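# Hang the wine glass upside down on the rack

## Task

Pick the wine glass up off the table and hang it inverted on the rack, with its stem fully inside a curl that holds no other glass, and with the glass resting against the wire alone. The attempt fails if the glass is thrown, falls more than about a thumb's length, or is struck as hard as such a fall would strike it, and also if any glass tips over while no gripper supports it. The glasses already on the rack must stay upright and straight in their curls.

## Robot and tools

Robot and frame. There are two arms, left_arm and right_arm, each with a two-finger gripper. Everything is given in the scene frame. Its origin sits at table-top height, midway between the arms, a little behind the table's near edge. +x points out over the table, +z points up, and +y points toward left_arm. The left base is near y = +0.316 and the right base near y = -0.304. The arm names do not match the left and right sides of the images. A gripper's fingers point along its own +z axis and close along its own y axis. end_effector_position is the point between the finger pads, about 1 cm short of the fingertips. Reported poses can be off by a few centimetres, more when the arm is stretched far.

execute_actions(actions, cameras). actions is a list of actions. Each action is a list of up to 15 rows, one row per 1/30 s step. If an action has fewer rows, its last row is held until step 15. Every row has 14 numbers in [-1, 1], always for both arms: left dx, dy, dz, rx, ry, rz, opening, then the same seven for the right arm. dx to rz are offsets along the scene axes, not a pose. Every row in an action counts from that arm's Hand target as it stood when the action began, so rows within one action do not add up. Each new action starts from the new Hand target, so repeating an offset moves the arm further. Scale: 1.0 equals 0.6 m, or 180 degrees for rx, ry, rz. Those three form a single rotation vector applied about the Hand target position. If dx, dy, dz together are longer than 1.0, they are scaled down along the same direction. Opening is absolute: +1 is fully open (0.093 m) and -1 is closed. To hold an arm still, send six zeros and repeat its current opening. A 0 in the opening slot commands a half-open gripper. An empty actions list returns camera images and the full state.

move(target, speed, blend, opening_speed, grip_force, blocking, cameras). target is either one 14-number row or a list of up to 15 rows. It uses the same layout and scale as above. Every row is an offset from the Hand targets at the start of the move, not from the previous row. The gripper follows straight paths and takes the shorter way round when it turns. Arguments:
- speed: m/s, from 0.002 to 2.9, default 0.25. Turning rate is limited to twice that value in rad/s. Give one value, or one per target.
- blend: corner rounding radius in m. The default 0 stops at each target.
- opening_speed: per second on the -1 to +1 scale, at least 0.2.
- grip_force: newtons per finger pad, 10 to 50. It stays set until you change it. Lower forces close slowly.
- blocking=false: the call returns after about 0.5 s while the move carries on.
A move runs for at most 10 s. Its result adds a "move:" line giving the ending (done, off_target, moving, held, fault) and any limits (limits=paced means the pose was clipped; limits=held means steps were withheld). done means the arm is within 10 mm and 2 degrees of its target. Neither done nor off_target tells you whether anything is being touched. Paths do not avoid obstacles or the other arm.

wait(seconds) lets the scene run for 0 to 3600 s. stop brakes a running move. zoom_image(camera, region) enlarges a region [x0, y0, x1, y1] of a camera's latest image. The region is measured in pixels from the top-left and can be at most 504 by 504. read_manual(section="licences") returns licence text only. finished_scene(scene) ends the current scene for good. Call nothing after it.

Cameras: cam_head_left, cam_head_right, cam_high, cam_low, cam_left_wrist, cam_right_wrist, each 672x504. A wrist camera's image can lag behind its arm while the arm moves.

Reading results. Hand target is the last commanded pose after clipping. Further offsets count from it. The real gripper often stops short of it, so check end_effector_position and end_effector_quat_wxyz after each motion. Send the remaining distance if needed, and undo any unwanted tilt. Each step, the controller limits commanded orientation to within 40 degrees of the gripper's measured orientation. Tool commands shows the opening being commanded. grip_measured uses the opening scale: the pads meet at about -0.94, and each millimetre of object width adds about 0.0208. Its reading can be up to 0.02 too high. For a firm hold on a rigid object, command about 0.41 below the reading for its width. For a glass, a gentler value just below that reading is safer. Keep sending the same value to keep holding. To release, send a value well above the width reading. The last number in each arm's Joint positions is the finger gap in metres. Joint velocities marked "within noise" mean the arm is at rest. Torque values have offsets and noise. A MOTOR HOT line appears from 75 °C. At 90 °C the arm folds up and is disabled, and at 100 °C it goes limp. Holding loads, reaching far, or pushing against something heats the motors.

Cautions. Set the glass down or hang it gently, and never let it fall more than a few centimetres. Move slowly near the rack and the hanging glasses, because faster moves hit harder. A target placed beyond a contact keeps pressing. To relieve the press, command back past the gripper's actual position. Keep both arms, grippers and wrist-camera cables apart, and do not close one gripper on the other's fingers. Avoid the bar, spacers, back plate and low rail, which give no warning before contact. Do not send a path close past an arm's own base, because the elbow can swing round fast; go around instead. Nothing may leave the table. Loose objects may occasionally get nudged by a random push.

Each tool is called by a JSON object that holds its "name" and its "arguments", one argument or row to a line.

## Session

{"name": "execute_actions", "arguments": {
  "actions": []
}}

Scene clock: 0.00 s.
left_arm: end_effector_position=(+0.3882, +0.3709, +0.0783) grip_measured=+1.000 end_effector_quat_wxyz=(+0.543, -0.177, +0.812, +0.123) | right_arm: end_effector_position=(+0.3952, -0.3231, +0.0920) grip_measured=+1.000 end_effector_quat_wxyz=(+0.556, +0.097, +0.825, -0.019)
Joint positions: left_arm=[-0.03 1.563 0.404 0.728 -0.436 -0.195 0.093] | right_arm=[0.028 1.554 0.399 0.742 0.162 0.143 0.093]
Joint velocities: within noise
Joint torques (N m): no reading
Motor temperatures (°C): left_arm=[27 30 32 28 27 28 26] | right_arm=[28 33 28 30 25 28 25]
Heat: left arm: 32 °C; right arm: 33 °C.
Hand target: left_arm +0.3933, +0.3712, +0.0896; +0.558, -0.181, +0.801, +0.120 | right_arm +0.4005, -0.3228, +0.1038; +0.572, +0.097, +0.815, -0.016
Tool commands: left_gripper/opening=+1.0 right_gripper/opening=+1.0
camera_calibration:
cam_left_wrist: T_world_to_cam=[[0.39589, -0.91763, -0.03515, 0.19148], [-0.69581, -0.27477, -0.66359, 0.46175], [0.59927, 0.28717, -0.74727, -0.1965]] pos_world=[0.36325, 0.35901, 0.16631]
cam_right_wrist: T_world_to_cam=[[-0.19365, -0.97914, -0.06151, -0.23484], [-0.71828, 0.18421, -0.67092, 0.44381], [0.66826, -0.08574, -0.73897, -0.13473]] pos_world=[0.36334, -0.32324, 0.18376]

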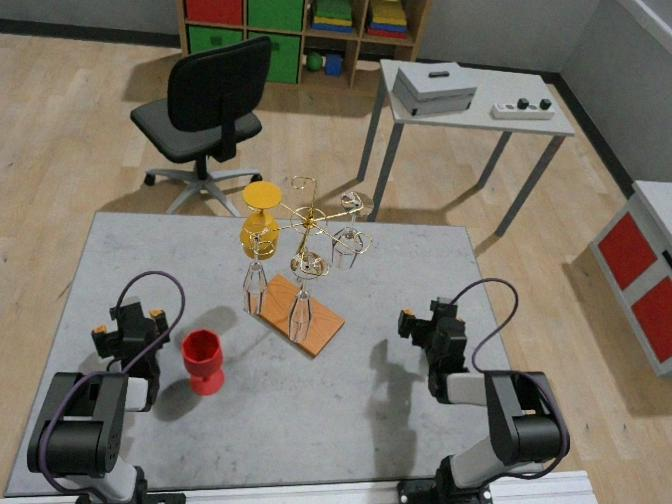

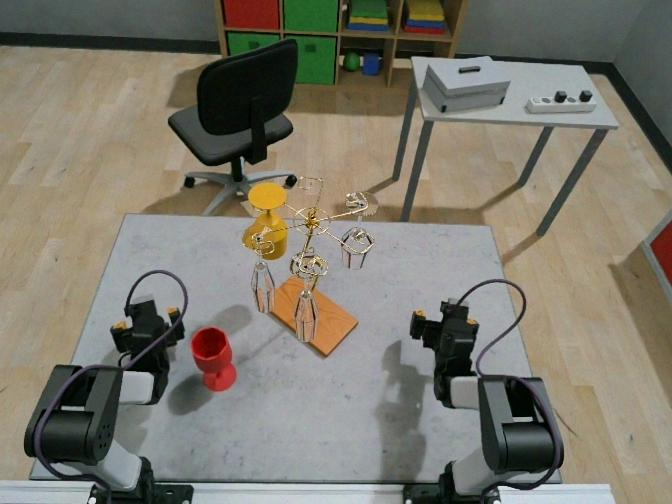

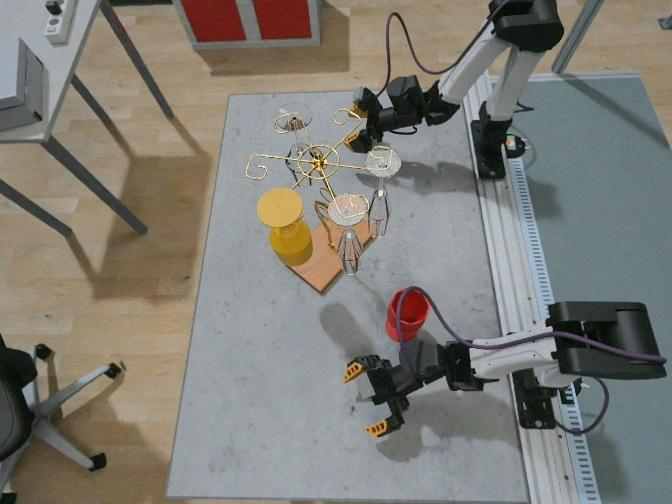

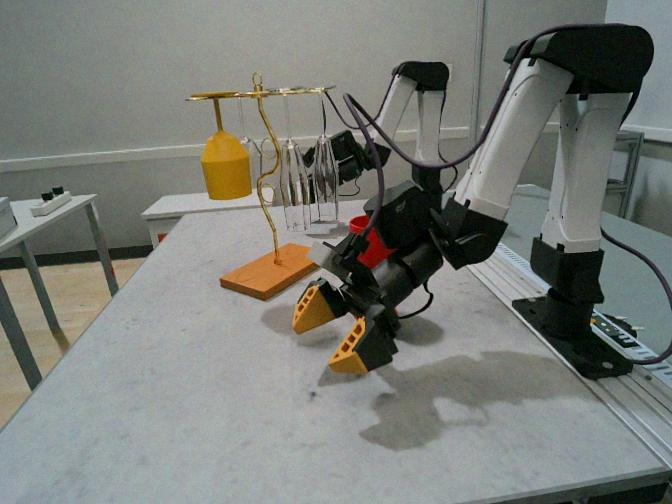

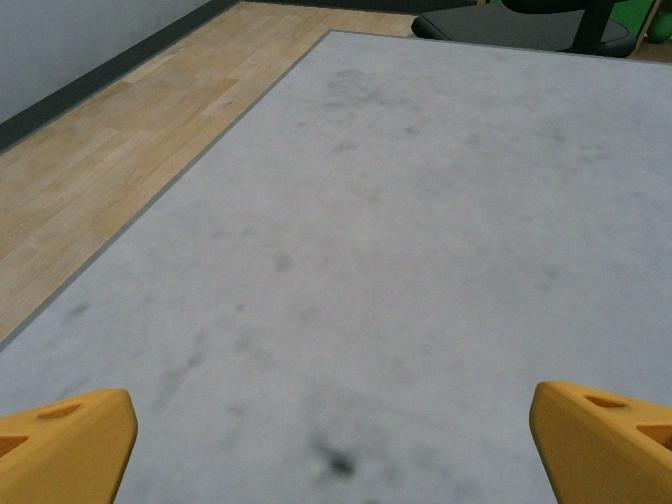

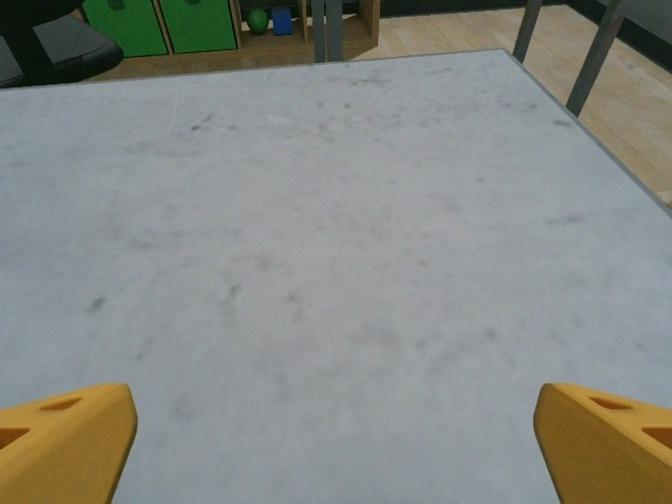

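{"name": "zoom_image", "arguments": {
  "camera": "cam_high",
  "region": [220, 80, 440, 300]
}}

{"name": "zoom_image", "arguments": {
  "camera": "cam_head_right",
  "region": [180, 160, 400, 400]
}}

{"name": "zoom_image", "arguments": {
  "camera": "cam_low",
  "region": [170, 60, 420, 310]
}}

{"name": "zoom_image", "arguments": {
  "camera": "cam_head_left",
  "region": [170, 160, 390, 400]
}}

Scaled by 2.291 from the camera's image (finer frame: 960x720).

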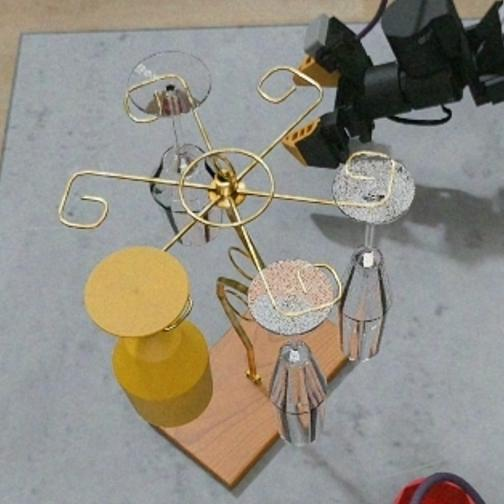

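Scaled by 2.100 from the camera's image (finer frame: 960x720).

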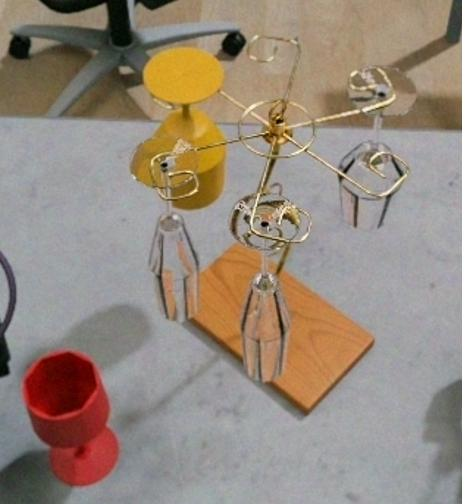

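Scaled by 2.016 from the camera's image (finer frame: 960x720).

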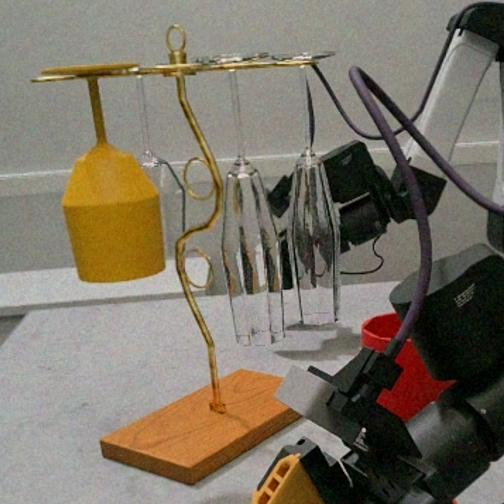

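Scaled by 2.100 from the camera's image (finer frame: 960x720).

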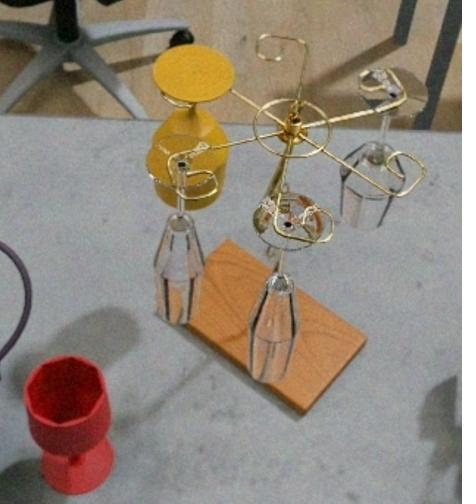

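{"name": "zoom_image", "arguments": {
  "camera": "cam_high",
  "region": [310, 90, 390, 170]
}}

{"name": "zoom_image", "arguments": {
  "camera": "cam_head_right",
  "region": [310, 190, 390, 270]
}}

{"name": "zoom_image", "arguments": {
  "camera": "cam_head_left",
  "region": [300, 190, 390, 280]
}}

{"name": "zoom_image", "arguments": {
  "camera": "cam_head_right",
  "region": [160, 300, 260, 400]
}}

{"name": "zoom_image", "arguments": {
  "camera": "cam_high",
  "region": [360, 270, 460, 370]
}}

Scaled by 6.300 from the camera's image (finer frame: 960x720).

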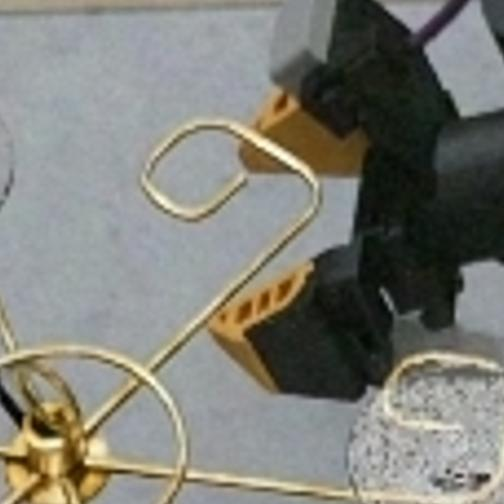

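Scaled by 6.300 from the camera's image (finer frame: 960x720).

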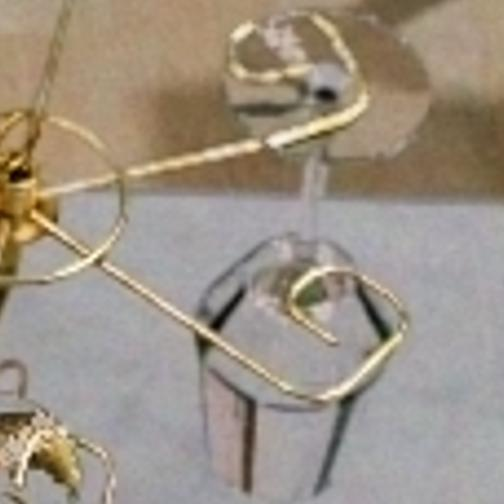

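Scaled by 5.600 from the camera's image (finer frame: 960x720).

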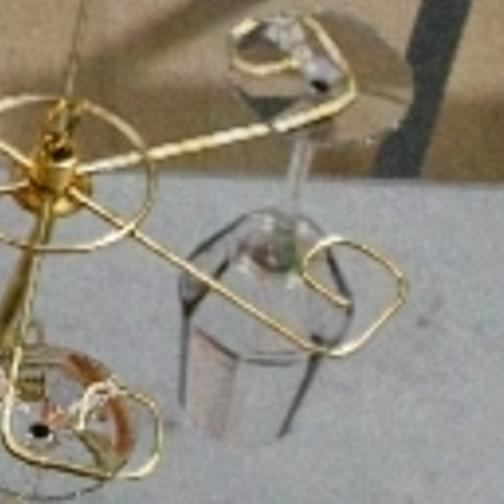

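Scaled by 5.040 from the camera's image (finer frame: 960x720).

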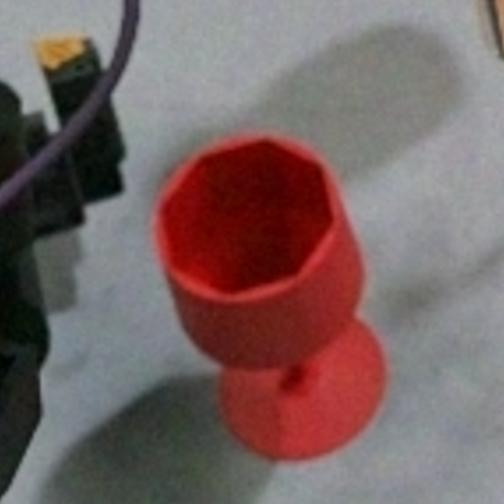

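Scaled by 5.040 from the camera's image (finer frame: 960x720).

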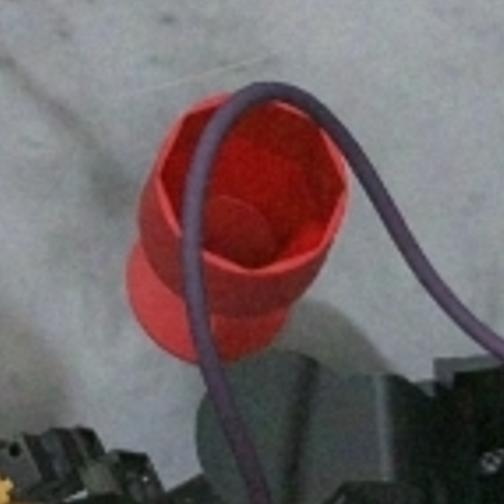

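{"name": "move", "arguments": {
  "target": [
    [0,0,0,0,0,0,1,-0.267,0.283,0.043,0,-0.04,0.24,1],
    [0,0,0,0,0,0,1,-0.3175,0.685,0.044,0.001,-0.067,0.401,1]
  ],
  "blend": [0.04,0],
  "speed": 0.3,
  "cameras": ["cam_right_wrist","cam_head_right","cam_high"]
}}

Scene clock: 63.97 s.
left_arm: end_effector_position=(+0.3881, +0.3709, +0.0782) grip_measured=+1.000 end_effector_quat_wxyz=(+0.543, -0.177, +0.812, +0.124) | right_arm: end_effector_position=(+0.2076, +0.0781, +0.1147) grip_measured=+1.000 end_effector_quat_wxyz=(+0.529, -0.402, +0.675, +0.322)
Joint positions: left_arm=[-0.03 1.563 0.404 0.728 -0.436 -0.195 0.093] | right_arm=[1.088 1.72 0.493 0.977 -0.005 0.021 0.093]
Joint torques (N m): left_arm=[0.23 -7.13 5.27 2.23 -0.15 0.14] | right_arm=[0.5 -5.11 7.68 2.66 -0.15 -0.2]
Motor temperatures (°C): left_arm=[27 34 35 36 27 28 26] | right_arm=[28 36 31 39 25 28 25]
Heat: left arm: 36 °C; right arm: 39 °C.
Hand target: left_arm +0.3933, +0.3712, +0.0896; +0.558, -0.181, +0.801, +0.120 | right_arm +0.2100, +0.0882, +0.1302; +0.549, -0.398, +0.655, +0.334
Off the commanded pose: left_arm 0.013 m, 2 deg | right_arm 0.019 m, 3 deg.
move: off_target (right_arm)
cam_right_wrist: T_world_to_cam=[[0.87547, -0.48326, 0.00422, -0.14514], [-0.29936, -0.54914, -0.78027, 0.23328], [0.37939, 0.68184, -0.62543, 0.02883]] pos_world=[0.18597, 0.03831, 0.20067]
Images, in order (width x height): cam_head_right 672x504, cam_high 672x504, cam_right_wrist 672x504.

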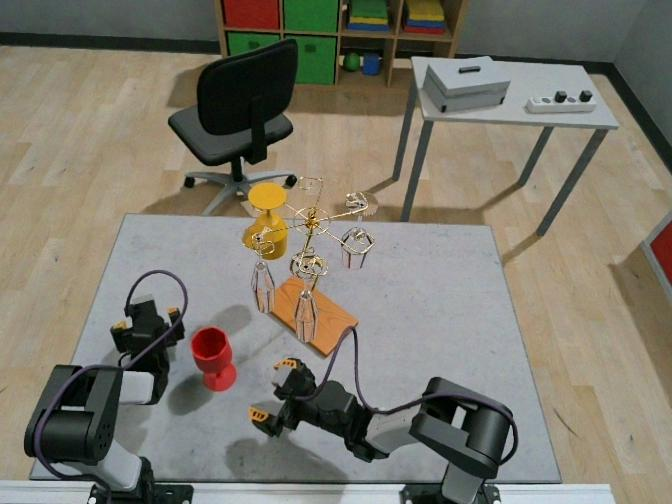

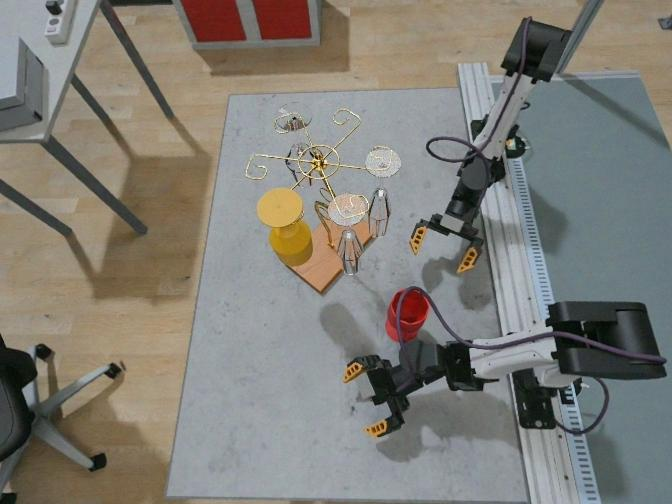

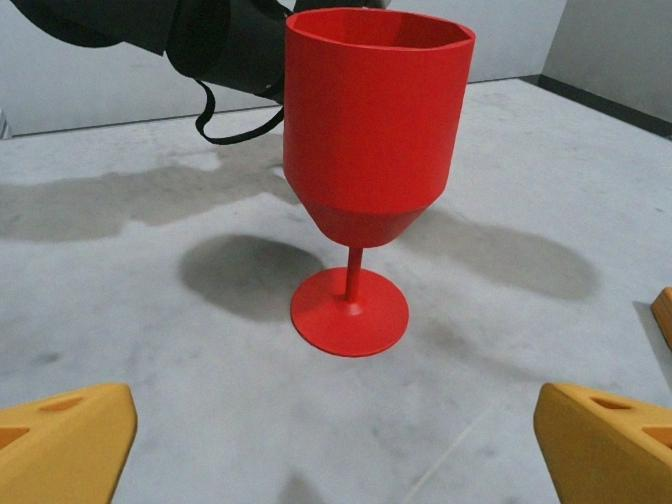

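{"name": "move", "arguments": {
  "target": [
    [0,0,0,0,0,0,1,0.027,0.002,0.035,0.039,-0.021,0,1],
    [0,0,0,0,0,0,1,0.09,0.122,0.035,0.039,-0.021,0,1]
  ],
  "speed": 0.15,
  "cameras": ["cam_right_wrist"]
}}

Scene clock: 75.97 s.
left_arm: end_effector_position=(+0.3881, +0.3709, +0.0781) grip_measured=+1.000 end_effector_quat_wxyz=(+0.542, -0.177, +0.812, +0.124) | right_arm: end_effector_position=(+0.2606, +0.1555, +0.1452) grip_measured=+1.000 end_effector_quat_wxyz=(+0.584, -0.377, +0.622, +0.360)
Joint positions: left_arm=[-0.03 1.563 0.404 0.727 -0.436 -0.195 0.093] | right_arm=[1.053 2.013 0.85 1.09 -0.052 0.016 0.093]
Joint torques (N m): left_arm=[0.2 -7.16 5.27 2.23 -0.15 0.14] | right_arm=[0.4 -7.47 8.02 2.29 0.01 -0.19]
Heat: left arm: 37 °C; right arm: 39 °C.
Hand target: left_arm +0.3932, +0.3712, +0.0896; +0.558, -0.181, +0.801, +0.120 | right_arm +0.2639, +0.1614, +0.1512; +0.593, -0.375, +0.615, +0.360
Off the commanded pose: left_arm 0.013 m, 2 deg | right_arm 0.009 m, 1 deg.
move: done
cam_right_wrist: T_world_to_cam=[[0.88185, -0.47152, 0.00337, -0.15764], [-0.22308, -0.42347, -0.87801, 0.29031], [0.41542, 0.77353, -0.47862, -0.06995]] pos_world=[0.23284, 0.10272, 0.22195]

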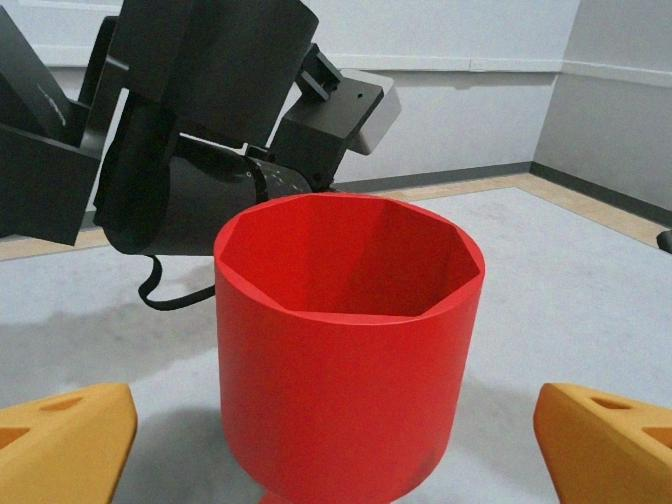

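{"name": "move", "arguments": {
  "target": [
    [0,0,0,0,0,0,1,0.040,0.066,-0.013,0,0,0,1],
    [0,0,0,0,0,0,1,0.040,0.066,-0.013,0,0,0,0.25]
  ],
  "speed": 0.12,
  "opening_speed": 0.5,
  "cameras": ["cam_right_wrist"]
}}

Scene clock: 83.27 s.
left_arm: end_effector_position=(+0.3881, +0.3709, +0.0781) grip_measured=+1.000 end_effector_quat_wxyz=(+0.542, -0.177, +0.812, +0.124) | right_arm: end_effector_position=(+0.2839, +0.1957, +0.1375) grip_measured=+0.564 end_effector_quat_wxyz=(+0.584, -0.378, +0.622, +0.360)
Joint positions: left_arm=[-0.03 1.563 0.404 0.727 -0.436 -0.195 0.093] | right_arm=[1.053 2.158 1.062 1.021 -0.052 0.016 0.072]
Joint torques (N m): left_arm=[0.23 -7.13 5.26 2.23 -0.15 0.14] | right_arm=[0.13 -8.72 8.43 2.3 -0.02 -0.17]
Heat: left arm: 37 °C; right arm: 39 °C.
Hand target: left_arm +0.3932, +0.3712, +0.0896; +0.558, -0.181, +0.801, +0.120 | right_arm +0.2879, +0.2011, +0.1435; +0.593, -0.375, +0.615, +0.360
Off the commanded pose: left_arm 0.013 m, 2 deg | right_arm 0.009 m, 1 deg.
move: done
cam_right_wrist: T_world_to_cam=[[0.88184, -0.47154, 0.00326, -0.15927], [-0.22365, -0.42432, -0.87746, 0.30603], [0.41514, 0.77305, -0.47964, -0.11405]] pos_world=[0.25624, 0.14292, 0.21435]

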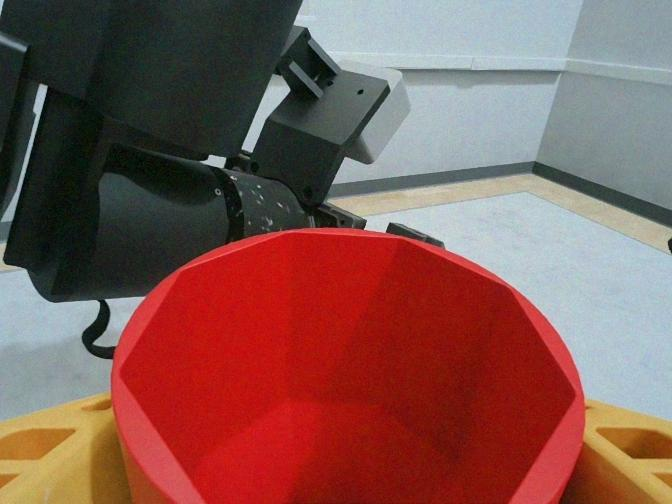

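{"name": "move", "arguments": {
  "target": [
    [0,0,0,0,0,0,1,0,0,0.05,0,0,0,0.25],
    [0,0,0,0,0,0,1,-0.197,-0.335,0.05,0,0,-0.05,0.25],
    [0,0,0,0,0,0,1,0.02,-0.702,0.05,0,0,-0.25,0.25]
  ],
  "speed": 0.25,
  "blend": [0.02,0.04,0],
  "cameras": ["cam_right_wrist","cam_head_right","cam_high","cam_low"]
}}

Scene clock: 91.93 s.
left_arm: end_effector_position=(+0.3881, +0.3709, +0.0781) grip_measured=+1.000 end_effector_quat_wxyz=(+0.542, -0.177, +0.812, +0.124) | right_arm: end_effector_position=(+0.2919, -0.2211, +0.1482) grip_measured=+0.559 end_effector_quat_wxyz=(+0.657, -0.111, +0.738, +0.104)
Joint positions: left_arm=[-0.03 1.563 0.404 0.727 -0.436 -0.195 0.093] | right_arm=[0.26 0.904 0.026 0.743 -0.053 -0.001 0.072]
Joint torques (N m): left_arm=[0.21 -7.16 5.27 2.22 -0.16 0.14] | right_arm=[-0.59 -0.31 9.69 2.73 -0.15 -0.16]
Heat: left arm: 37 °C; right arm: 40 °C.
Hand target: left_arm +0.3932, +0.3712, +0.0896; +0.558, -0.181, +0.801, +0.120 | right_arm +0.2999, -0.2202, +0.1736; +0.686, -0.111, +0.711, +0.106
Off the commanded pose: left_arm 0.013 m, 2 deg | right_arm 0.027 m, 5 deg.
move: off_target (right_arm); blend cut to 0.015 m at target 1
cam_right_wrist: T_world_to_cam=[[0.28564, -0.95833, 0.0029, -0.29638], [-0.50463, -0.15298, -0.84967, 0.27817], [0.81471, 0.24124, -0.5273, -0.01719]] pos_world=[0.23904, -0.23733, 0.22815]
Images, in order (width x height): cam_head_right 672x504, cam_high 672x504, cam_low 672x504, cam_right_wrist 672x504.

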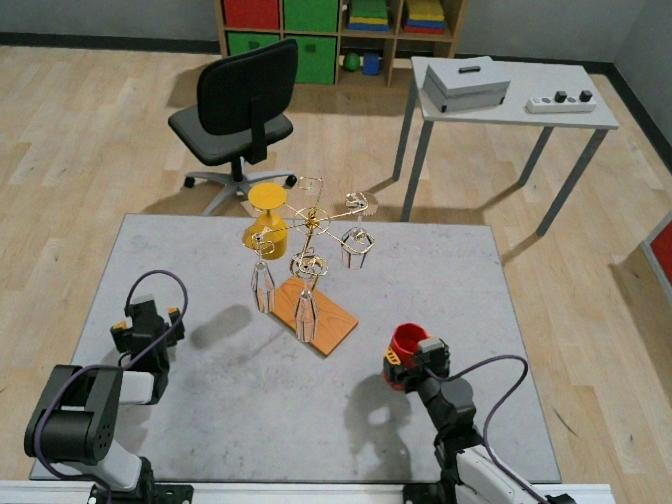

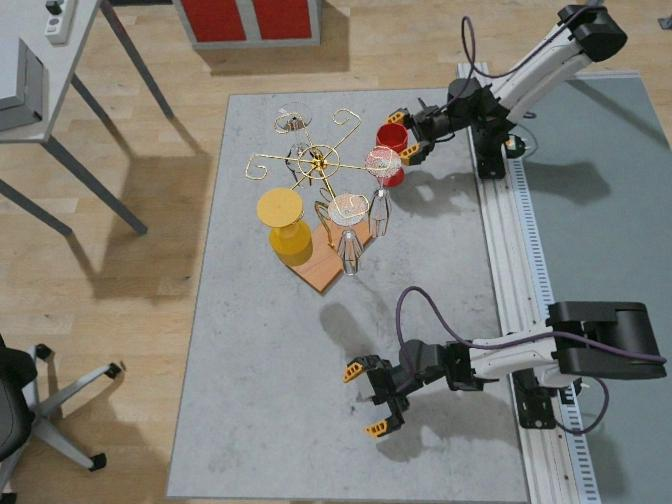

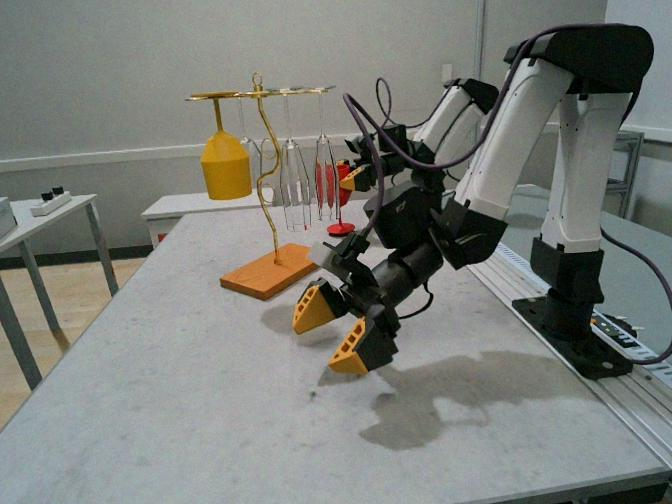

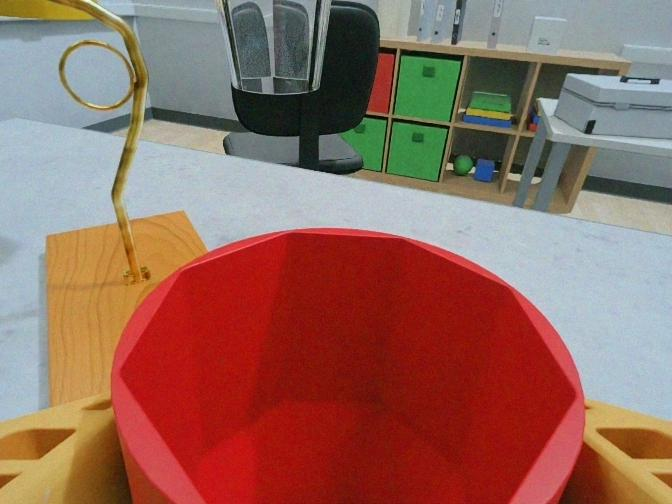

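{"name": "move", "arguments": {
  "target": [0,0,0,0,0,0,1,0,0,-0.0175,0.005,-0.016,0,0.25],
  "speed": 0.05,
  "cameras": ["cam_low"]
}}

{"name": "zoom_image", "arguments": {
  "camera": "cam_low",
  "region": [280, 130, 400, 250]
}}

Scene clock: 96.93 s.
left_arm: end_effector_position=(+0.3881, +0.3709, +0.0781) grip_measured=+1.000 end_effector_quat_wxyz=(+0.542, -0.177, +0.812, +0.124) | right_arm: end_effector_position=(+0.3001, -0.2183, +0.1551) grip_measured=+0.559 end_effector_quat_wxyz=(+0.687, -0.110, +0.710, +0.109)
Joint positions: left_arm=[-0.03 1.563 0.404 0.727 -0.436 -0.195 0.093] | right_arm=[0.26 1.113 0.005 1.055 -0.057 -0.001 0.072]
Joint torques (N m): left_arm=[0.23 -7.17 5.26 2.24 -0.15 0.15] | right_arm=[-0.69 -0.88 5.23 2.69 -0.13 -0.13]
Heat: left arm: 38 °C; right arm: 41 °C.
Hand target: left_arm +0.3932, +0.3712, +0.0896; +0.558, -0.181, +0.801, +0.120 | right_arm +0.2998, -0.2201, +0.1629; +0.704, -0.108, +0.693, +0.108
Off the commanded pose: left_arm 0.013 m, 2 deg | right_arm 0.008 m, 3 deg.
joint sent to its limit (right arm) — joint 3 (elbow), lower limit, where the elbow is as bent as it goes. The joint targets still meet the commanded pose.
move: off_target (right_arm)

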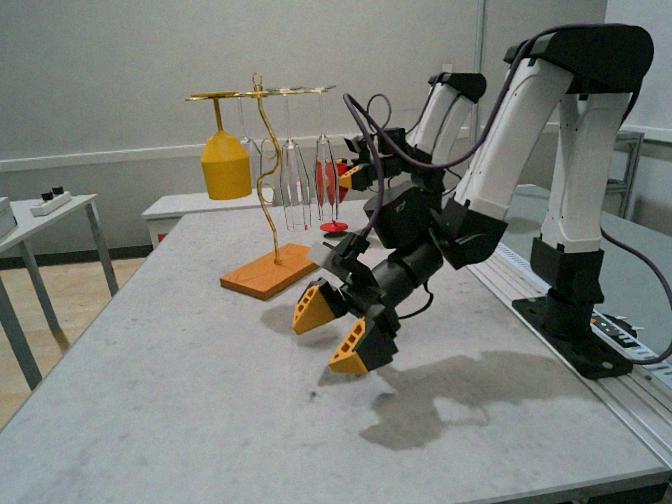

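Scaled by 4.200 from the camera's image (finer frame: 960x720).

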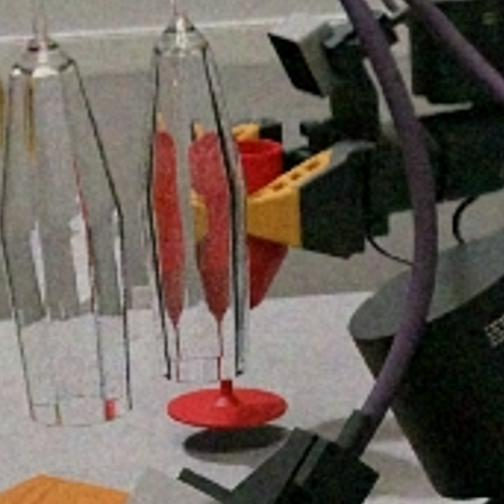

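{"name": "move", "arguments": {
  "target": [0,0,0,0,0,0,1,0.1,-0.02,-0.012,0,0,0,0.25],
  "speed": 0.15
}}

Scene clock: 100.70 s.
left_arm: end_effector_position=(+0.3881, +0.3709, +0.0781) grip_measured=+1.000 end_effector_quat_wxyz=(+0.542, -0.177, +0.812, +0.124) | right_arm: end_effector_position=(+0.3527, -0.2313, +0.1355) grip_measured=+0.559 end_effector_quat_wxyz=(+0.675, -0.107, +0.722, +0.110)
Joint positions: left_arm=[-0.03 1.563 0.404 0.727 -0.436 -0.195 0.093] | right_arm=[0.125 1.564 0.151 1.328 -0.19 -0.003 0.072]
Joint torques (N m): left_arm=[0.21 -7.13 5.3 2.24 -0.15 0.14] | right_arm=[-0.54 -2.91 6.34 2.85 -0.15 -0.12]
Heat: left arm: 38 °C; right arm: 41 °C.
Hand target: left_arm +0.3932, +0.3712, +0.0896; +0.558, -0.181, +0.801, +0.120 | right_arm +0.3599, -0.2322, +0.1559; +0.704, -0.108, +0.693, +0.108
Off the commanded pose: left_arm 0.013 m, 2 deg | right_arm 0.021 m, 5 deg.
move: off_target (right_arm)

{"name": "execute_actions", "arguments": {
  "actions": [],
  "cameras": ["cam_low","cam_head_left"]
}}

{"name": "zoom_image", "arguments": {
  "camera": "cam_low",
  "region": [250, 130, 370, 250]
}}

{"name": "zoom_image", "arguments": {
  "camera": "cam_head_left",
  "region": [360, 270, 480, 390]
}}

Scene clock: 103.30 s.
left_arm: end_effector_position=(+0.3881, +0.3709, +0.0781) grip_measured=+1.000 end_effector_quat_wxyz=(+0.542, -0.177, +0.812, +0.124) | right_arm: end_effector_position=(+0.3527, -0.2313, +0.1355) grip_measured=+0.559 end_effector_quat_wxyz=(+0.675, -0.107, +0.722, +0.110)
Joint positions: left_arm=[-0.03 1.563 0.404 0.727 -0.436 -0.195 0.093] | right_arm=[0.125 1.564 0.151 1.328 -0.19 -0.003 0.072]
Joint velocities: within noise
Joint torques (N m): left_arm=[0.23 -7.15 5.27 2.23 -0.15 0.14] | right_arm=[-0.54 -2.99 6.39 2.9 -0.16 -0.11]
Motor temperatures (°C): left_arm=[27 35 36 38 27 28 26] | right_arm=[28 37 33 42 25 28 26]
Heat: left arm: 38 °C; right arm: 42 °C.
Hand target: left_arm +0.3932, +0.3712, +0.0896; +0.558, -0.181, +0.801, +0.120 | right_arm +0.3599, -0.2322, +0.1559; +0.704, -0.108, +0.693, +0.108
Tool commands: left_gripper/opening=+1.0 right_gripper/opening=+0.25
Off the commanded pose: left_arm 0.013 m, 2 deg | right_arm 0.021 m, 5 deg.
Images, in order (width x height): cam_head_left 672x504, cam_low 672x504.

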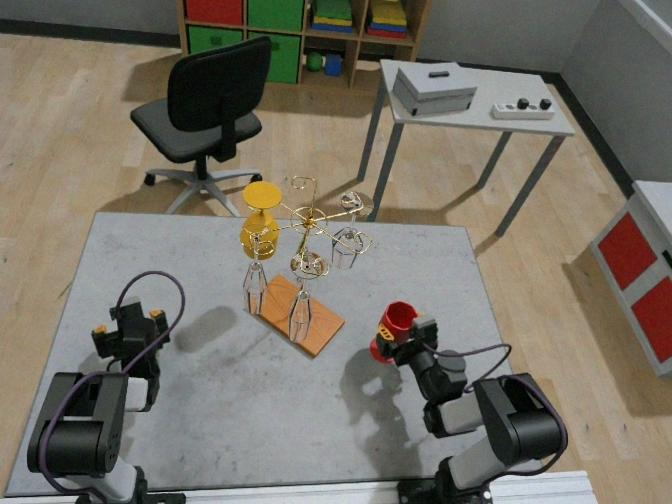

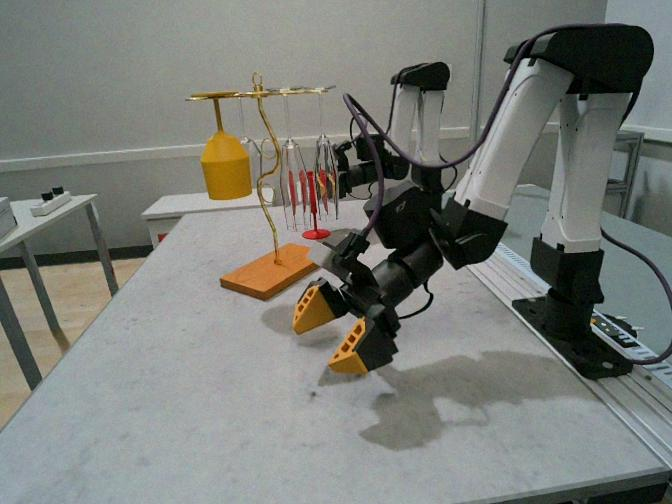

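Scaled by 4.200 from the camera's image (finer frame: 960x720).

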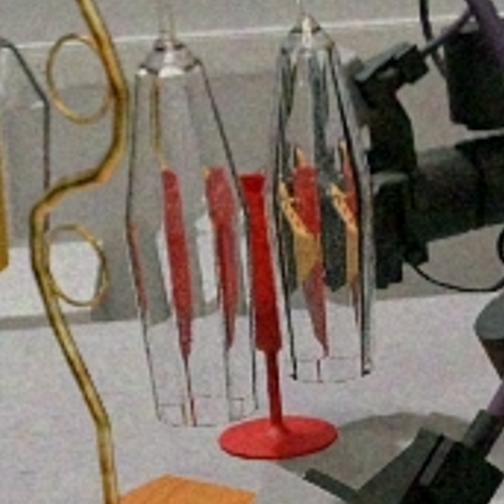

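Scaled by 4.200 from the camera's image (finer frame: 960x720).

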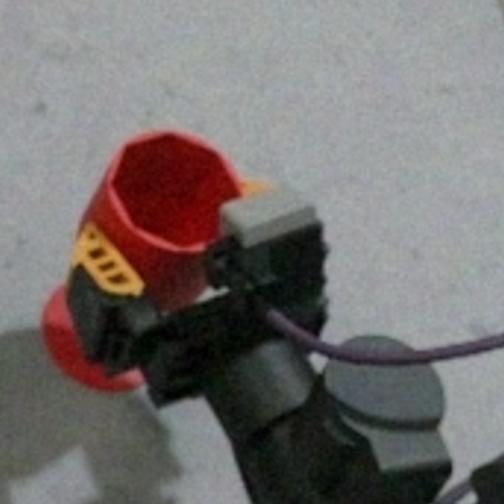

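{"name": "move", "arguments": {
  "target": [0,0,0,0,0,0,1,0,0,-0.012,0,0,0,0.25],
  "speed": 0.03,
  "cameras": ["cam_low"]
}}

{"name": "zoom_image", "arguments": {
  "camera": "cam_low",
  "region": [250, 130, 370, 250]
}}

Scene clock: 106.73 s.
left_arm: end_effector_position=(+0.3881, +0.3709, +0.0781) grip_measured=+1.000 end_effector_quat_wxyz=(+0.542, -0.177, +0.812, +0.124) | right_arm: end_effector_position=(+0.3547, -0.2306, +0.1353) grip_measured=+0.559 end_effector_quat_wxyz=(+0.683, -0.108, +0.713, +0.111)
Joint positions: left_arm=[-0.03 1.563 0.404 0.727 -0.436 -0.195 0.093] | right_arm=[0.125 1.624 0.151 1.411 -0.193 -0.003 0.072]
Joint torques (N m): left_arm=[0.21 -7.2 5.29 2.23 -0.15 0.14] | right_arm=[-0.51 -2.8 5.45 2.76 -0.13 -0.13]
Heat: left arm: 38 °C; right arm: 43 °C.
Hand target: left_arm +0.3932, +0.3712, +0.0896; +0.558, -0.181, +0.801, +0.120 | right_arm +0.3599, -0.2321, +0.1487; +0.704, -0.108, +0.693, +0.108
Off the commanded pose: left_arm 0.013 m, 2 deg | right_arm 0.014 m, 3 deg.
move: off_target (right_arm)

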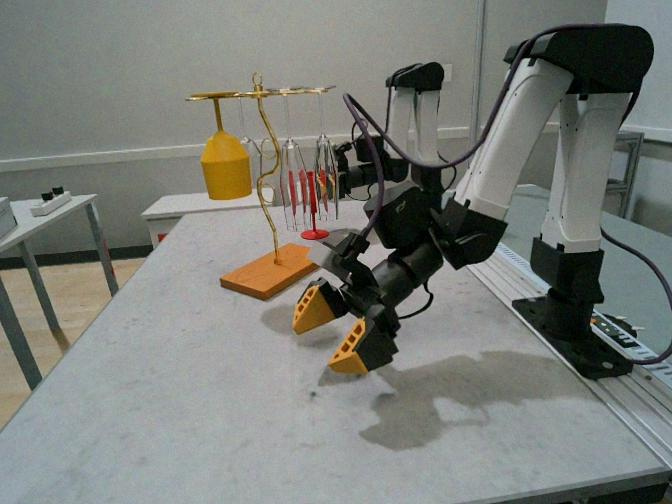

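Scaled by 4.200 from the camera's image (finer frame: 960x720).

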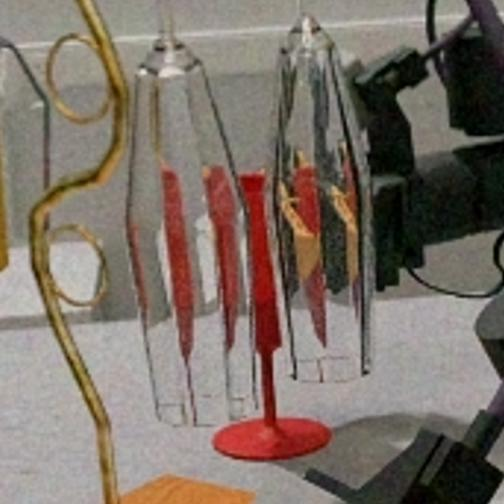

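{"name": "move", "arguments": {
  "target": [
    [0,0,0,0,0,0,1,0,0,0,-0.002,0.006,0,0.25],
    [0,0,0,0,0,0,1,0,0,0,-0.002,0.006,0,1],
    [0,0,0,0,0,0,1,0,0,0.24,-0.002,0.006,0,1]
  ],
  "speed": [0.05,0.1,0.15],
  "opening_speed": 0.5,
  "cameras": ["cam_low","cam_right_wrist","cam_head_right"]
}}

Scene clock: 127.93 s.
left_arm: end_effector_position=(+0.3881, +0.3709, +0.0781) grip_measured=+1.000 end_effector_quat_wxyz=(+0.542, -0.177, +0.812, +0.124) | right_arm: end_effector_position=(+0.3578, -0.2308, +0.2693) grip_measured=+1.000 end_effector_quat_wxyz=(+0.676, -0.108, +0.720, +0.111)
Joint positions: left_arm=[-0.03 1.563 0.404 0.727 -0.436 -0.195 0.093] | right_arm=[0.125 1.004 0.529 0.393 -0.194 -0.003 0.093]
Joint torques (N m): left_arm=[0.23 -7.15 5.27 2.23 -0.15 0.13] | right_arm=[-0.21 -2.81 10.74 2.32 -0.1 -0.17]
Heat: left arm: 39 °C; right arm: 42 °C.
Hand target: left_arm +0.3933, +0.3712, +0.0896; +0.558, -0.181, +0.801, +0.120 | right_arm +0.3599, -0.2321, +0.2926; +0.697, -0.110, +0.700, +0.107
Off the commanded pose: left_arm 0.013 m, 2 deg | right_arm 0.023 m, 3 deg.
move: off_target (right_arm); target 2's new opening was sent with right_arm's hand 0.014 m and 2 deg from that target
cam_right_wrist: T_world_to_cam=[[0.29029, -0.95693, -0.00367, -0.32447], [-0.46006, -0.13619, -0.87738, 0.4082], [0.83909, 0.25638, -0.47978, -0.02272]] pos_world=[0.30105, -0.24907, 0.34605]
Images, in order (width x height): cam_head_right 672x504, cam_low 672x504, cam_right_wrist 672x504.

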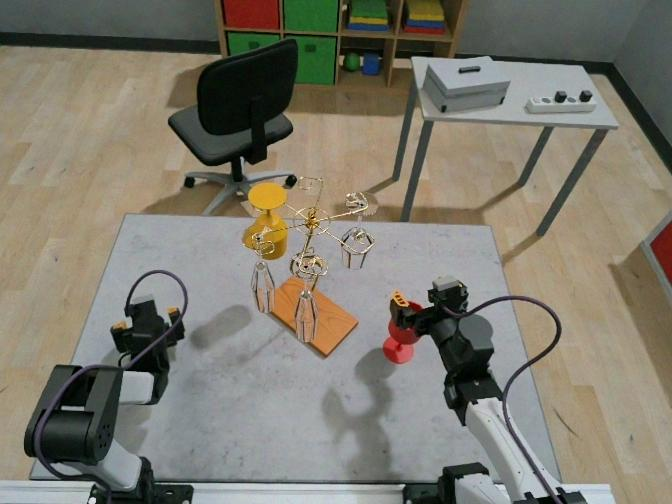

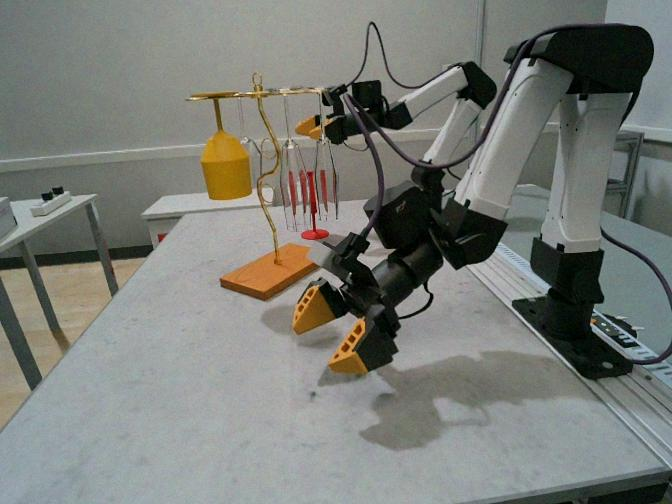

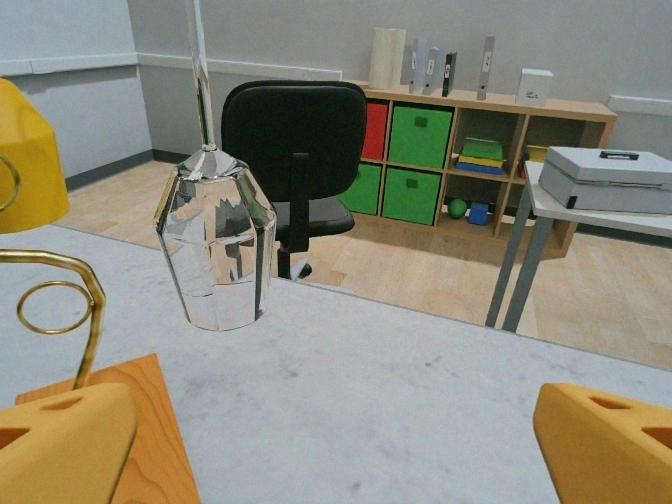

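{"name": "move", "arguments": {
  "target": [
    [0,0,0,0,0,0,1,-0.133,-0.197,0.0,0.042,0.507,-0.195,1],
    [0,0,0,0,0,0,1,-0.03,-0.03,0.06,0.391,0.330,0.196,1],
    [0,0,0,0,0,0,1,0,0,0.06,0,0,0.25,1]
  ],
  "speed": 0.5,
  "cameras": ["cam_head_right","cam_right_wrist"]
}}

Scene clock: 156.23 s.
left_arm: end_effector_position=(+0.3880, +0.3709, +0.0780) grip_measured=+1.000 end_effector_quat_wxyz=(+0.542, -0.177, +0.812, +0.124) | right_arm: end_effector_position=(+0.3636, -0.2357, +0.3187) grip_measured=+1.000 end_effector_quat_wxyz=(+0.587, -0.359, +0.620, +0.378)
Joint positions: left_arm=[-0.03 1.563 0.404 0.727 -0.436 -0.195 0.093] | right_arm=[-0.265 1.403 0.985 0.215 -1.365 -0.139 0.093]
Joint torques (N m): left_arm=[0.18 -7.15 5.29 2.24 -0.14 0.14] | right_arm=[0.91 -7.09 6.52 1.93 -0.12 -0.06]
Heat: left arm: 40 °C; right arm: 41 °C.
Hand target: left_arm +0.3932, +0.3712, +0.0896; +0.558, -0.181, +0.801, +0.120 | right_arm +0.3599, -0.2321, +0.3286; +0.603, -0.369, +0.605, +0.366
Off the commanded pose: left_arm 0.013 m, 2 deg | right_arm 0.011 m, 3 deg.
move: off_target (right_arm)
cam_right_wrist: T_world_to_cam=[[0.88094, -0.47173, -0.03763, -0.42022], [-0.24221, -0.38115, -0.89222, 0.32138], [0.40654, 0.79511, -0.45003, 0.27219]] pos_world=[0.33737, -0.29215, 0.39342]

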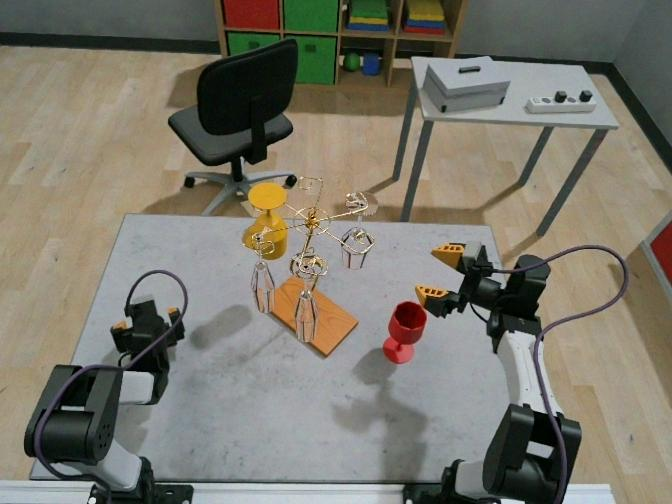

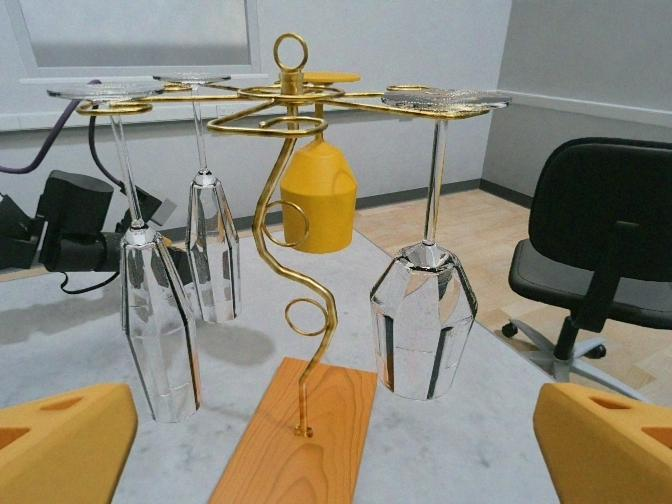

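{"name": "move", "arguments": {
  "target": [
    [0,0,0,0,0,0,1,0,0,0,0.227,0.4455,0,1]
  ],
  "speed": 0.5
}}

{"name": "move", "arguments": {
  "target": [
    [0,0,0,0,0,0,1,0,0,0,0.227,0.4455,0,1]
  ],
  "speed": 0.5,
  "cameras": ["cam_head_right","cam_low"]
}}

Scene clock: 165.07 s.
left_arm: end_effector_position=(+0.3880, +0.3709, +0.0780) grip_measured=+1.000 end_effector_quat_wxyz=(+0.542, -0.177, +0.812, +0.124) | right_arm: end_effector_position=(+0.3631, -0.2352, +0.3194) grip_measured=+1.000 end_effector_quat_wxyz=(+0.145, +0.178, +0.695, +0.682)
Joint positions: left_arm=[-0.03 1.563 0.404 0.727 -0.436 -0.195 0.093] | right_arm=[-0.265 1.408 1 0.182 -1.377 1.404 0.093]
Joint torques (N m): left_arm=[0.23 -7.16 5.3 2.24 -0.16 0.14] | right_arm=[0.81 -6.97 6.57 2 -0.15 -0.06]
Heat: left arm: 40 °C; right arm: 41 °C.
Hand target: left_arm +0.3932, +0.3712, +0.0896; +0.558, -0.181, +0.801, +0.120 | right_arm +0.3599, -0.2321, +0.3286; +0.164, +0.163, +0.690, +0.685
Off the commanded pose: left_arm 0.013 m, 2 deg | right_arm 0.010 m, 3 deg.
move: off_target (right_arm)

Scene clock: 167.87 s.
left_arm: end_effector_position=(+0.3880, +0.3709, +0.0780) grip_measured=+1.000 end_effector_quat_wxyz=(+0.542, -0.177, +0.812, +0.124) | right_arm: end_effector_position=(+0.3572, -0.2315, +0.3208) grip_measured=+1.000 end_effector_quat_wxyz=(-0.384, +0.597, +0.433, +0.556)
Joint positions: left_arm=[-0.03 1.563 0.404 0.727 -0.436 -0.195 0.093] | right_arm=[-0.265 1.57 1.374 -0.799 -1.451 2.142 0.093]
Joint torques (N m): left_arm=[0.21 -7.19 5.27 2.23 -0.14 0.15] | right_arm=[-0.08 -5.01 9.55 0.98 -0.77 0.07]
Heat: left arm: 40 °C; right arm: 41 °C.
Hand target: left_arm +0.3932, +0.3712, +0.0896; +0.558, -0.181, +0.801, +0.120 | right_arm +0.3599, -0.2321, +0.3287; -0.371, +0.600, +0.371, +0.604
Off the commanded pose: left_arm 0.013 m, 2 deg | right_arm 0.008 m, 9 deg.
joint sent to its limit (right arm) — joint 6 (wrist roll), upper limit. The joint targets are off in orientation, not in position.
move: off_target (right_arm)

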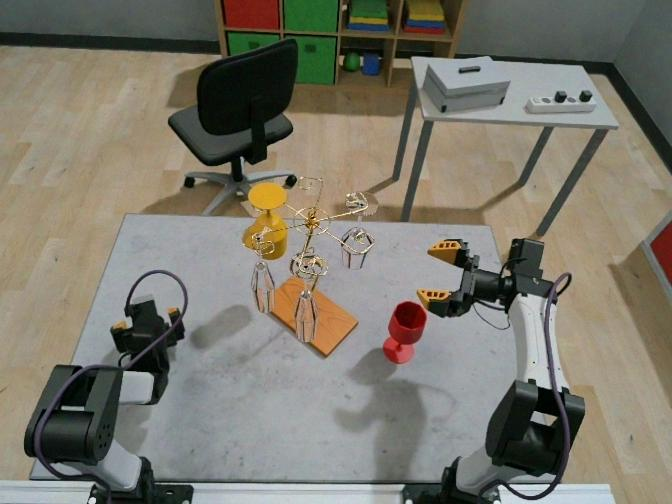

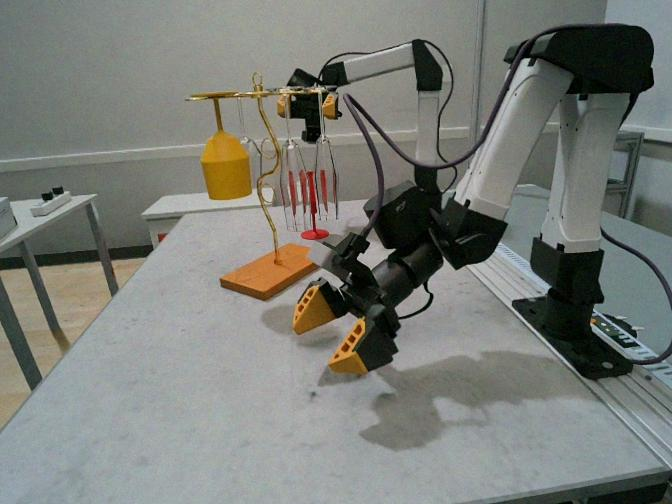

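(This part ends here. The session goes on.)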